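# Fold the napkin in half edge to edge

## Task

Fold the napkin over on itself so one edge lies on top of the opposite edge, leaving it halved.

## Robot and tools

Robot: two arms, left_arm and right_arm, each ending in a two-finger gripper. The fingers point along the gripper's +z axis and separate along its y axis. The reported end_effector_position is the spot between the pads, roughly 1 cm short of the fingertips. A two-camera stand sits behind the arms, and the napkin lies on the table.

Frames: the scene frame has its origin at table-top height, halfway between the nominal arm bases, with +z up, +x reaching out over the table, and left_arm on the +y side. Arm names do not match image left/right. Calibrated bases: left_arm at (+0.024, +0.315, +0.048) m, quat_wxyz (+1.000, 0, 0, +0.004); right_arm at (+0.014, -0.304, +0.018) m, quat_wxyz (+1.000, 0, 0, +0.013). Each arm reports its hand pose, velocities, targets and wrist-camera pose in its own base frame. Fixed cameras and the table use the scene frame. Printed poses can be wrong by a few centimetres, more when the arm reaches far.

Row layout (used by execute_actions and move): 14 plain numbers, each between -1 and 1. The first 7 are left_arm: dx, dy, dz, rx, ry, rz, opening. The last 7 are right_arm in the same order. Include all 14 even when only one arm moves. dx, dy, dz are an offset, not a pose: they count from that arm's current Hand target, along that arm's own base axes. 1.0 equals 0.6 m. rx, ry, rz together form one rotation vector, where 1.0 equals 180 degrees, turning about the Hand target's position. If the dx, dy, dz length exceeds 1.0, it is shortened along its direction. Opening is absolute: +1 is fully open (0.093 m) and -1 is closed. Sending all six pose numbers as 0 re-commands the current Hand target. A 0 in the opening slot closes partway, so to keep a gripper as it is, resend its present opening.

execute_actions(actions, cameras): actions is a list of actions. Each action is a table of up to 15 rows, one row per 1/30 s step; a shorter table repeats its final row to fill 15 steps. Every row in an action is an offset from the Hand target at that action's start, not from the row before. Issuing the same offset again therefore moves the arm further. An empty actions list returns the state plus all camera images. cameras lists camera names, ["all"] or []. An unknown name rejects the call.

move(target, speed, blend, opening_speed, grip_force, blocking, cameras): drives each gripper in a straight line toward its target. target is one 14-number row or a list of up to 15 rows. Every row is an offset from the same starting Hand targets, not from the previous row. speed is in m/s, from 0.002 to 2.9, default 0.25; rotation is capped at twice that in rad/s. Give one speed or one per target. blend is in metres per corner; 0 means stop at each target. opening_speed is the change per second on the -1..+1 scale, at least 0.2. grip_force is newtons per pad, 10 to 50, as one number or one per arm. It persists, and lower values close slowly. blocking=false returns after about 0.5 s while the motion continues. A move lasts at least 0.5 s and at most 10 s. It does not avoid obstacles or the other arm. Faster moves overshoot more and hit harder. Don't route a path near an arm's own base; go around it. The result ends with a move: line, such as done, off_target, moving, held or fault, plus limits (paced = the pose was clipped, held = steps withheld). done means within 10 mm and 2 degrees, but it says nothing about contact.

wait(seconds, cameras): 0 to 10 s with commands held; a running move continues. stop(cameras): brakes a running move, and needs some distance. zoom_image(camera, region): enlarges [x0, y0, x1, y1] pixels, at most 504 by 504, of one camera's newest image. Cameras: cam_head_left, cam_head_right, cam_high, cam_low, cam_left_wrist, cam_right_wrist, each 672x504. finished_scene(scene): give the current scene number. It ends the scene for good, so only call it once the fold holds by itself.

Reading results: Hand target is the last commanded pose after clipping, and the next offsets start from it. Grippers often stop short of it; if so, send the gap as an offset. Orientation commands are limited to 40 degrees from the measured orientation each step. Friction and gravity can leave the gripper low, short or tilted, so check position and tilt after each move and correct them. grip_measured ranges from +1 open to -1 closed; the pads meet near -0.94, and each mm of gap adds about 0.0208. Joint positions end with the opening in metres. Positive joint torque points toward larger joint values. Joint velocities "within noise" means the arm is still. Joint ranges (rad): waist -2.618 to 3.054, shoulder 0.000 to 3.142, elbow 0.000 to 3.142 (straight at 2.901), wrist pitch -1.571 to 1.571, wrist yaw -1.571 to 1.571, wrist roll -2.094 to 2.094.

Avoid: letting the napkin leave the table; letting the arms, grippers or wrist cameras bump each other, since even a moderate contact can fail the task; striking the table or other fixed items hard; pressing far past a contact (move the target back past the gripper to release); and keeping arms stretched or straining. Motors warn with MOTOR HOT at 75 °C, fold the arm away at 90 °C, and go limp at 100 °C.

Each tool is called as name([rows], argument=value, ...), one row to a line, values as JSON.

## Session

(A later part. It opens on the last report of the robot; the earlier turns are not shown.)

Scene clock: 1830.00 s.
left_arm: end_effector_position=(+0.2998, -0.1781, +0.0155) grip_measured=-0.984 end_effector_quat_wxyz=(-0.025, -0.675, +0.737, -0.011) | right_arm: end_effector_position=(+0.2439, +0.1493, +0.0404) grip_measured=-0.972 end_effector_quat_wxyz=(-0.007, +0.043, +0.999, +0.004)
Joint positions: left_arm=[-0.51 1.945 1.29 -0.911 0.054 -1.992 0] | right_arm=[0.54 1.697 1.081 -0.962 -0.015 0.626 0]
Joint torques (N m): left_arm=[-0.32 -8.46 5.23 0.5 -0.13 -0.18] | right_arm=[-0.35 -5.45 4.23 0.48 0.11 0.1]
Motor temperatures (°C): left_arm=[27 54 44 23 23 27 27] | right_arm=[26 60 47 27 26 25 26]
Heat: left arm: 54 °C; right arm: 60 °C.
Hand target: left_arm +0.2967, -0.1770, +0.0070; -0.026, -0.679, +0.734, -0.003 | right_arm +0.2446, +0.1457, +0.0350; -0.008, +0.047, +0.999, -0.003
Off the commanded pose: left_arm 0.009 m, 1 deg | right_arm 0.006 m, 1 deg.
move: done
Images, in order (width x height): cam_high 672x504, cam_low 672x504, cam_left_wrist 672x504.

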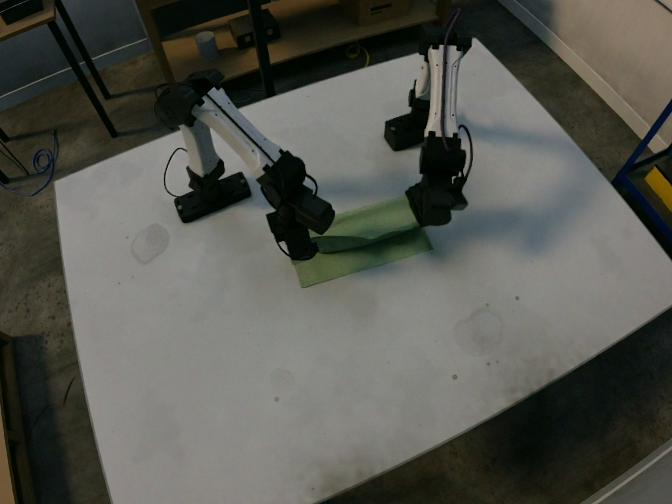

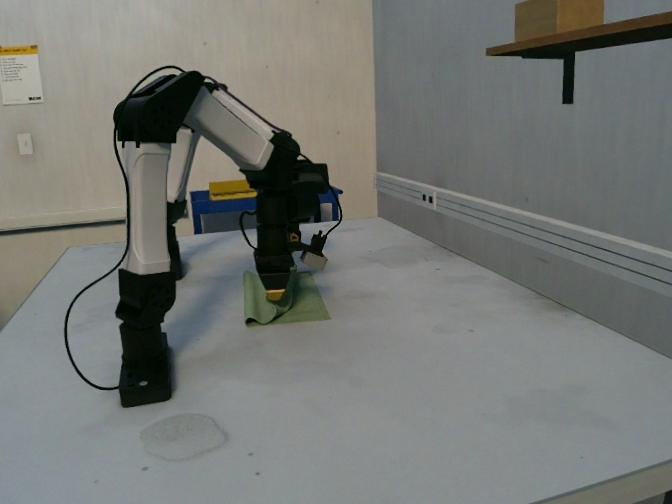

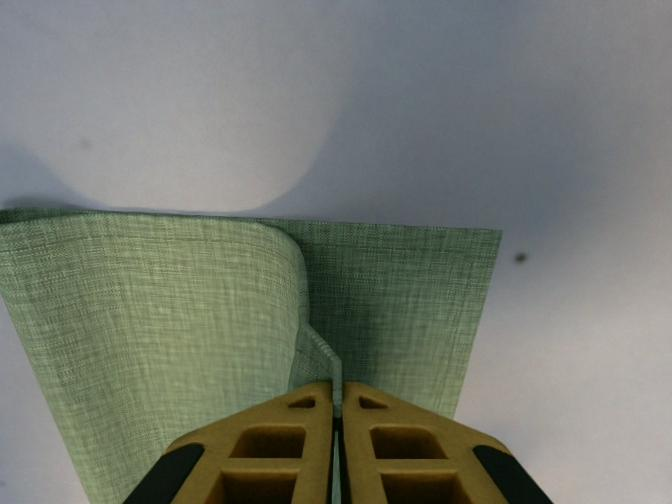

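move([
  [0.0457,0.0018,-0.038,0,0,0,-1,0.1233,-0.017,-0.032,0,0,-0.008,-1],
  [0.1073,-0.0035,-0.053,0,0,0,-1,0.1797,-0.0228,-0.038,0,0,-0.008,-1],
], speed=0.1, blend=[0.02,0], cameras=["cam_low", "cam_high", "cam_left_wrist", "cam_right_wrist"])

zoom_image(camera="cam_low", region=[210, 200, 350, 340])

Scene clock: 1862.90 s.
left_arm: end_effector_position=(+0.3576, -0.1812, -0.0235) grip_measured=-0.984 end_effector_quat_wxyz=(+0.026, +0.681, -0.732, +0.008) | right_arm: end_effector_position=(+0.3434, +0.1325, +0.0098) grip_measured=-0.972 end_effector_quat_wxyz=(-0.015, +0.064, +0.998, +0.002)
Joint positions: left_arm=[-0.446 2.194 1.507 -0.886 0.054 -1.946 0] | right_arm=[0.361 2.047 1.417 -0.966 -0.015 0.49 0]
Joint torques (N m): left_arm=[0.42 -10.25 8.5 0.14 -0.14 0.05] | right_arm=[-0.24 -7.83 7.86 0.21 0.13 -0.07]
Motor temperatures (°C): left_arm=[27 52 40 23 23 27 27] | right_arm=[26 55 45 27 26 25 26]
Heat: left arm: 52 °C; right arm: 55 °C.
Hand target: left_arm +0.3610, -0.1791, -0.0248; +0.026, +0.679, -0.734, +0.003 | right_arm +0.3524, +0.1320, +0.0121; -0.008, +0.059, +0.998, -0.003
Off the commanded pose: left_arm 0.004 m, 1 deg | right_arm 0.009 m, 1 deg.
move: done; blend cut to 0.0191 m at target 1
Images, in order (width x height): cam_high 672x504, cam_low 672x504, cam_left_wrist 672x504, cam_right_wrist 672x504.

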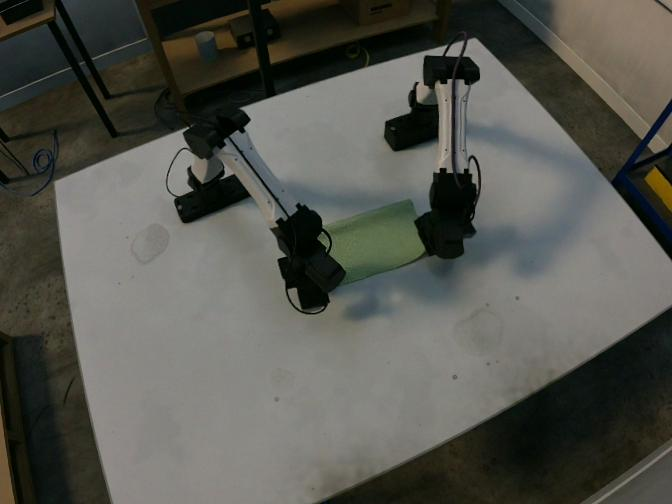

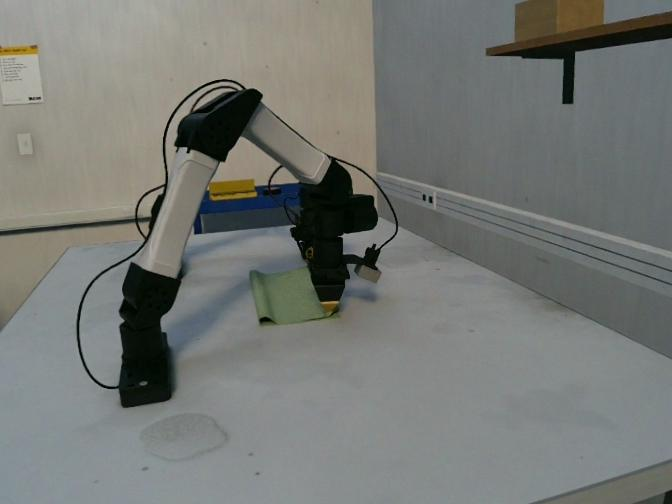

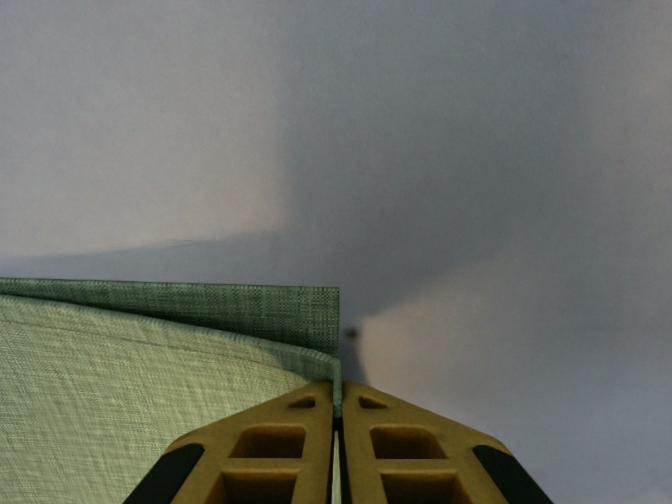

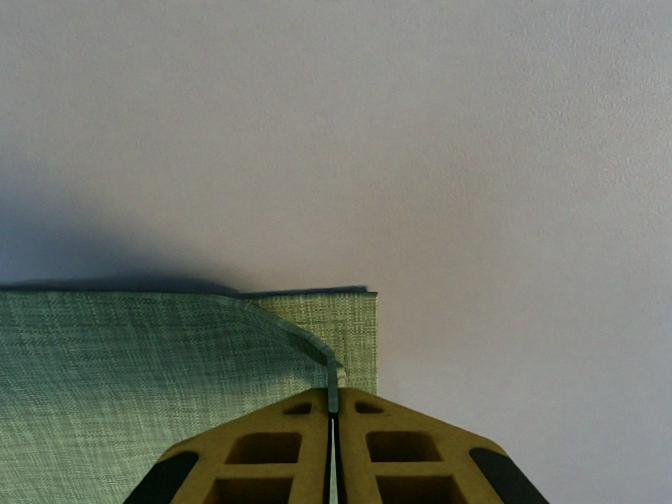

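Scaled by 3.600 from the camera's 672x504 image, which has a finer 960x720 frame.

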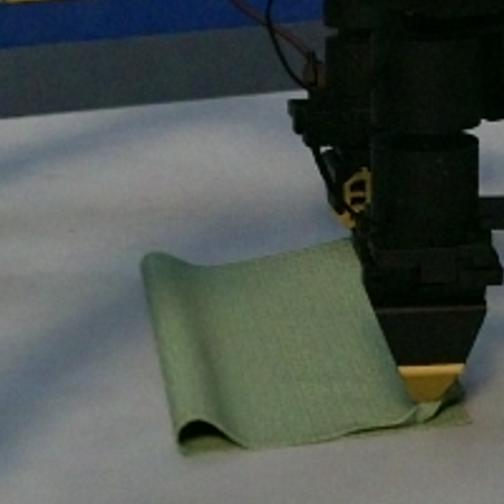

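move([
  [-0.025,0,-0.02,0,0,0,-1,0,0,-0.017,0,0,0,-1],
  [-0.025,0,-0.02,0,0,0,-0.4,0,0,-0.017,0,0,0,-0.4],
  [-0.025,0,0.12,0,0,0,-0.4,0,0,0.12,0,0,0,-0.4],
], speed=[0.06,0.05,0.12], cameras=["cam_low", "cam_high", "cam_left_wrist", "cam_right_wrist"])

zoom_image(camera="cam_low", region=[210, 200, 350, 340])

Scene clock: 1911.70 s.
left_arm: end_effector_position=(+0.3435, -0.1745, +0.0332) grip_measured=-0.403 end_effector_quat_wxyz=(+0.033, +0.681, -0.731, -0.009) | right_arm: end_effector_position=(+0.3416, +0.1319, +0.0605) grip_measured=-0.402 end_effector_quat_wxyz=(-0.042, +0.064, +0.997, -0.011)
Joint positions: left_arm=[-0.446 2.094 1.586 -1.103 0.054 -1.945 0.026] | right_arm=[0.361 2.039 1.612 -1.229 -0.015 0.489 0.026]
Joint torques (N m): left_arm=[-0.81 -13.29 8.5 0.11 -0.14 -0.11] | right_arm=[-0.18 -12.83 7.92 0.06 0.14 -0.04]
Motor temperatures (°C): left_arm=[27 57 41 23 23 27 27] | right_arm=[26 61 48 27 26 25 26]
Heat: left arm: 57 °C; right arm: 61 °C.
Hand target: left_arm +0.3460, -0.1791, +0.0472; +0.026, +0.679, -0.734, +0.003 | right_arm +0.3524, +0.1320, +0.0842; -0.008, +0.059, +0.998, -0.003
Off the commanded pose: left_arm 0.015 m, 2 deg | right_arm 0.026 m, 4 deg.
move: off_target (left_arm, right_arm)
Images, in order (width x height): cam_high 672x504, cam_low 672x504, cam_left_wrist 672x504, cam_right_wrist 672x504.

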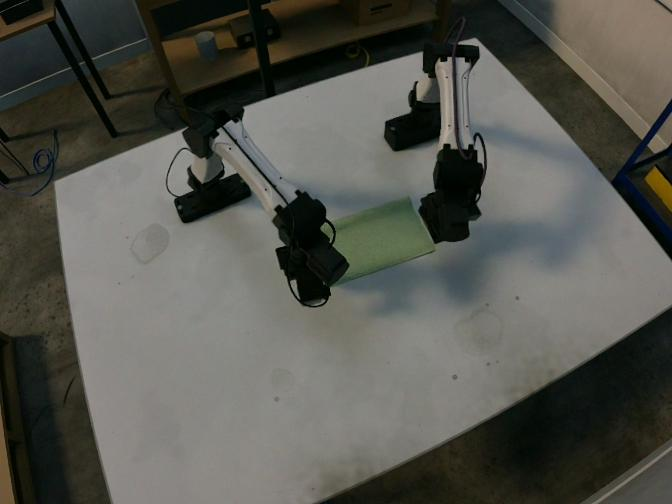

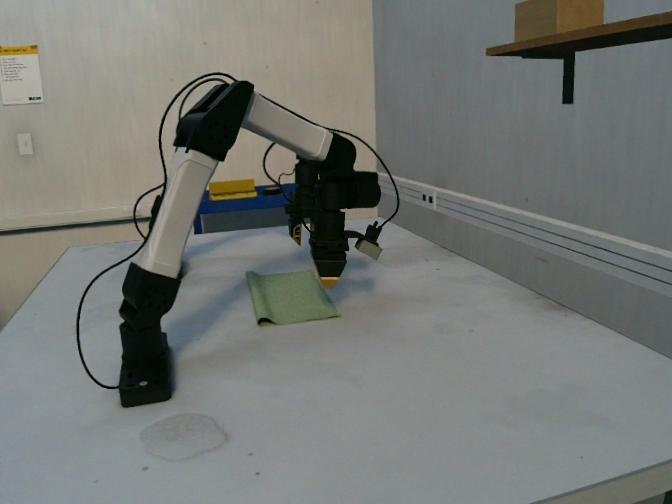

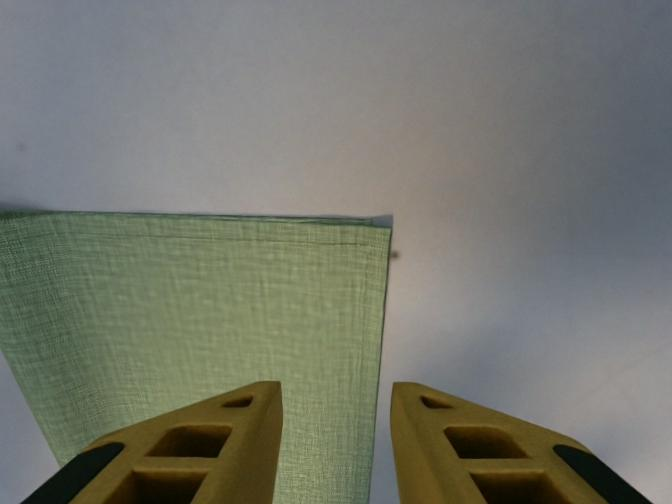

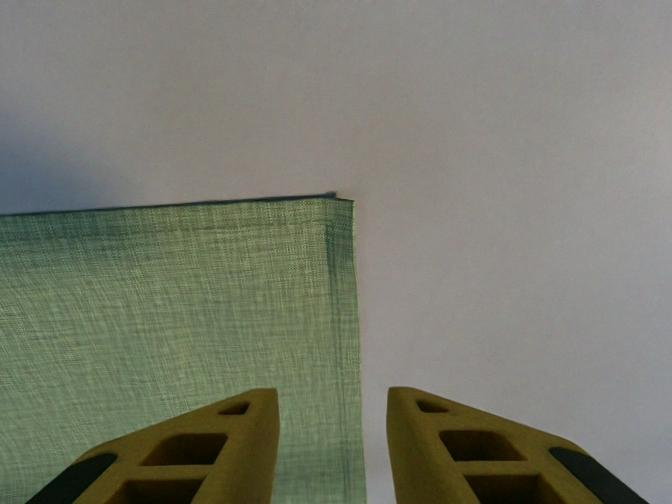

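Scaled by 3.600 from the camera's 672x504 image, which has a finer 960x720 frame.

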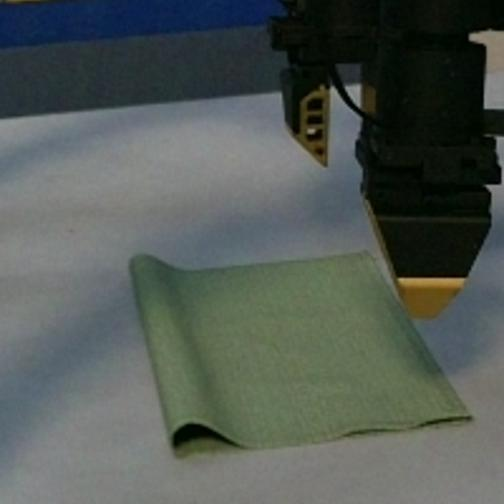

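zoom_image(camera="cam_right_wrist", region=[270, 160, 400, 290])

zoom_image(camera="cam_left_wrist", region=[290, 180, 430, 320])

move(target=[-0.09,0.05,0.12,0,0,0,-0.316,-0.13,-0.01,0.12,0,0,0,-0.316], speed=0.3, cameras=["cam_left_wrist", "cam_right_wrist", "cam_high", "cam_low"])

zoom_image(camera="cam_high", region=[280, 180, 460, 300])

Scaled by 3.877 from the camera's 672x504 image, which has a finer 960x720 frame.

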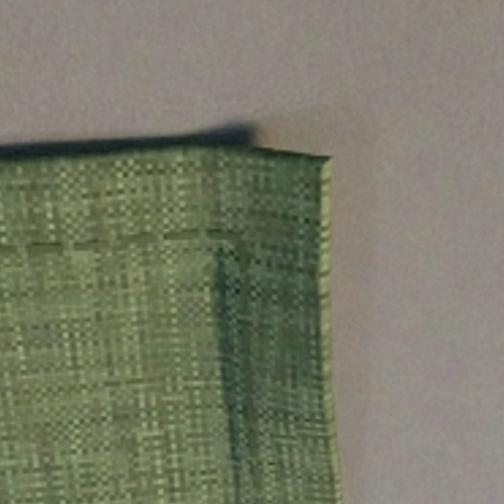

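Scaled by 3.600 from the camera's 672x504 image, which has a finer 960x720 frame.

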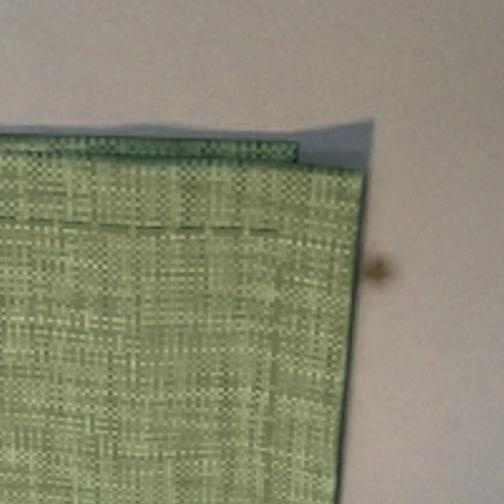

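Scene clock: 1923.43 s.
left_arm: end_effector_position=(+0.2993, -0.1533, +0.1215) grip_measured=-0.319 end_effector_quat_wxyz=(+0.023, +0.681, -0.732, +0.016) | right_arm: end_effector_position=(+0.2771, +0.1287, +0.1528) grip_measured=-0.318 end_effector_quat_wxyz=(-0.013, +0.054, +0.998, +0.002)
Joint positions: left_arm=[-0.446 1.803 1.536 -1.291 0.054 -1.945 0.03] | right_arm=[0.427 1.719 1.56 -1.432 -0.015 0.534 0.03]
Joint torques (N m): left_arm=[-0.1 -9.4 5.59 0.21 -0.14 -0.01] | right_arm=[0.25 -8.02 4.94 0.24 0.1 0.2]
Motor temperatures (°C): left_arm=[27 58 42 23 23 27 27] | right_arm=[26 62 47 27 26 25 26]
Heat: left arm: 58 °C; right arm: 62 °C.
Hand target: left_arm +0.2920, -0.1491, +0.1192; +0.026, +0.679, -0.734, +0.003 | right_arm +0.2744, +0.1260, +0.1562; -0.008, +0.059, +0.998, -0.003
Off the commanded pose: left_arm 0.009 m, 2 deg | right_arm 0.005 m, 1 deg.
move: done
Images, in order (width x height): cam_high 672x504, cam_low 672x504, cam_left_wrist 672x504, cam_right_wrist 672x504.

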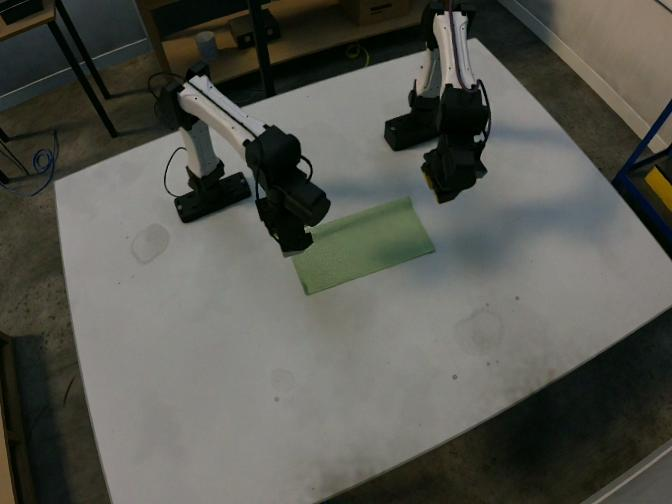

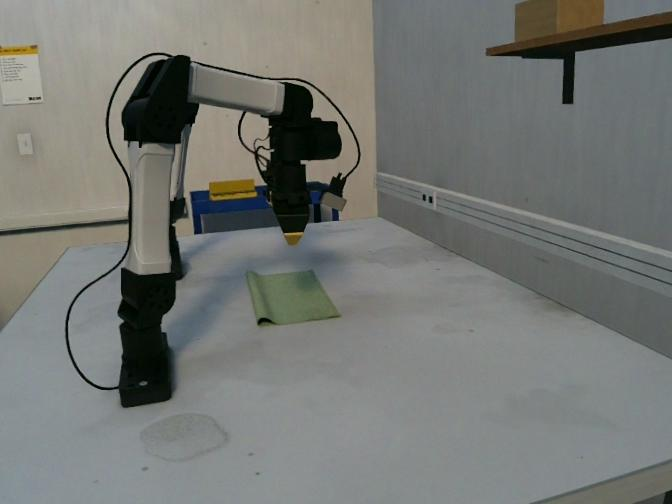

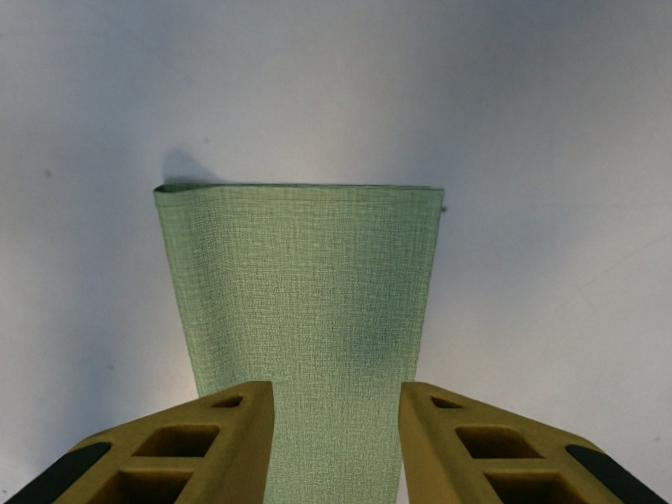

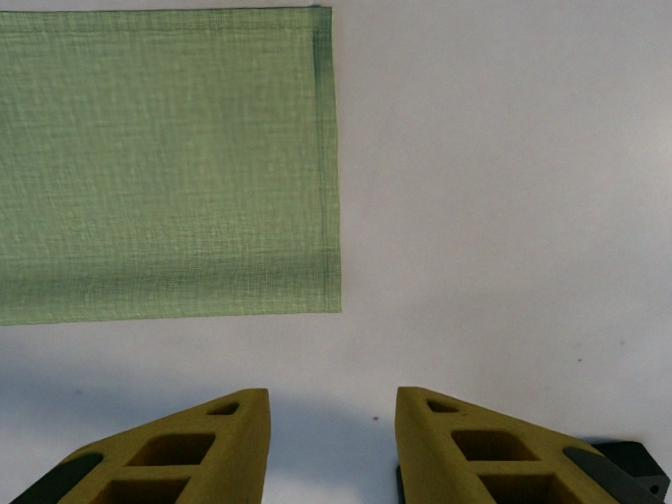

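Scaled by 2.800 from the camera's 672x504 image, which has a finer 960x720 frame.

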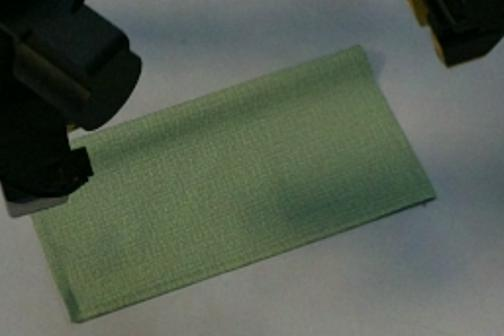

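zoom_image(camera="cam_low", region=[290, 290, 350, 335])

zoom_image(camera="cam_low", region=[240, 290, 300, 335])

zoom_image(camera="cam_left_wrist", region=[380, 140, 500, 260])

zoom_image(camera="cam_right_wrist", region=[260, 0, 380, 120])

zoom_image(camera="cam_high", region=[285, 260, 335, 310])

Scaled by 8.400 from the camera's 672x504 image, which has a finer 960x720 frame.

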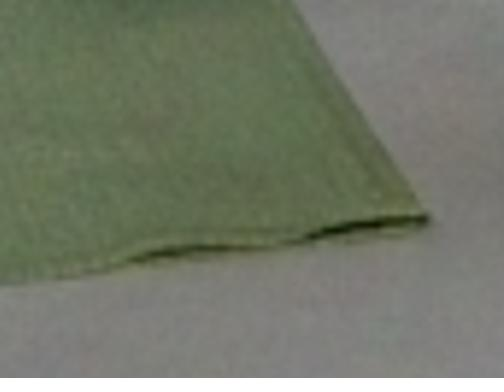

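Scaled by 8.400 from the camera's 672x504 image, which has a finer 960x720 frame.

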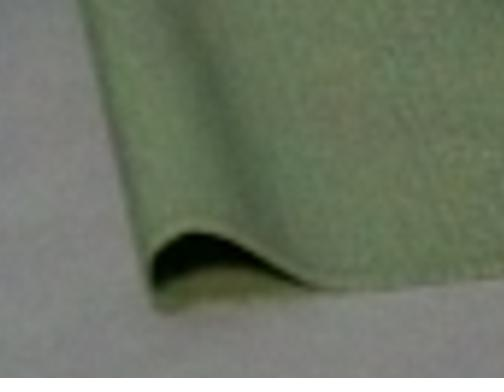

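Scaled by 4.200 from the camera's 672x504 image, which has a finer 960x720 frame.

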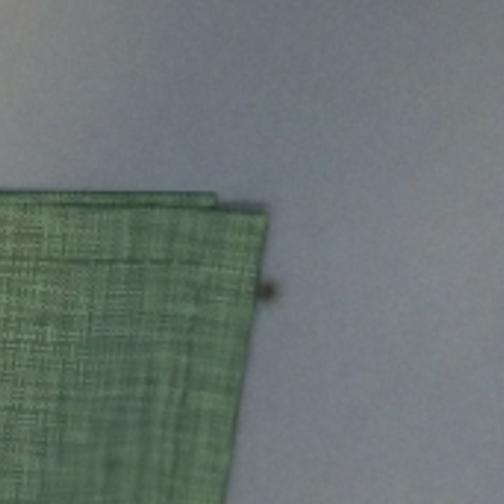

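Scaled by 4.200 from the camera's 672x504 image, which has a finer 960x720 frame.

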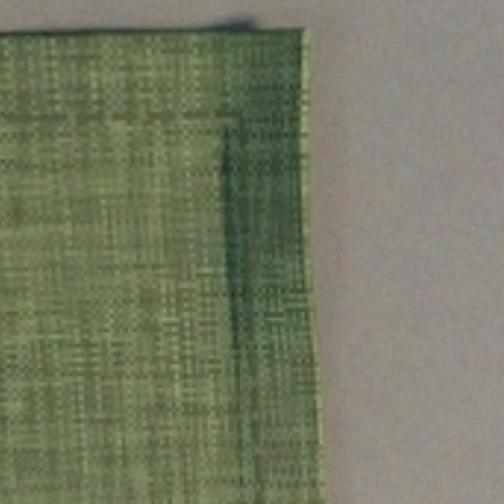

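Scaled by 10.080 from the camera's 672x504 image, which has a finer 960x720 frame.

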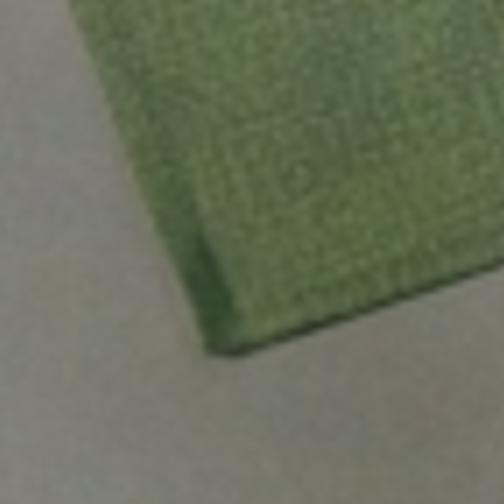

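finished_scene(scene=2)

The scene is finished: the task was done.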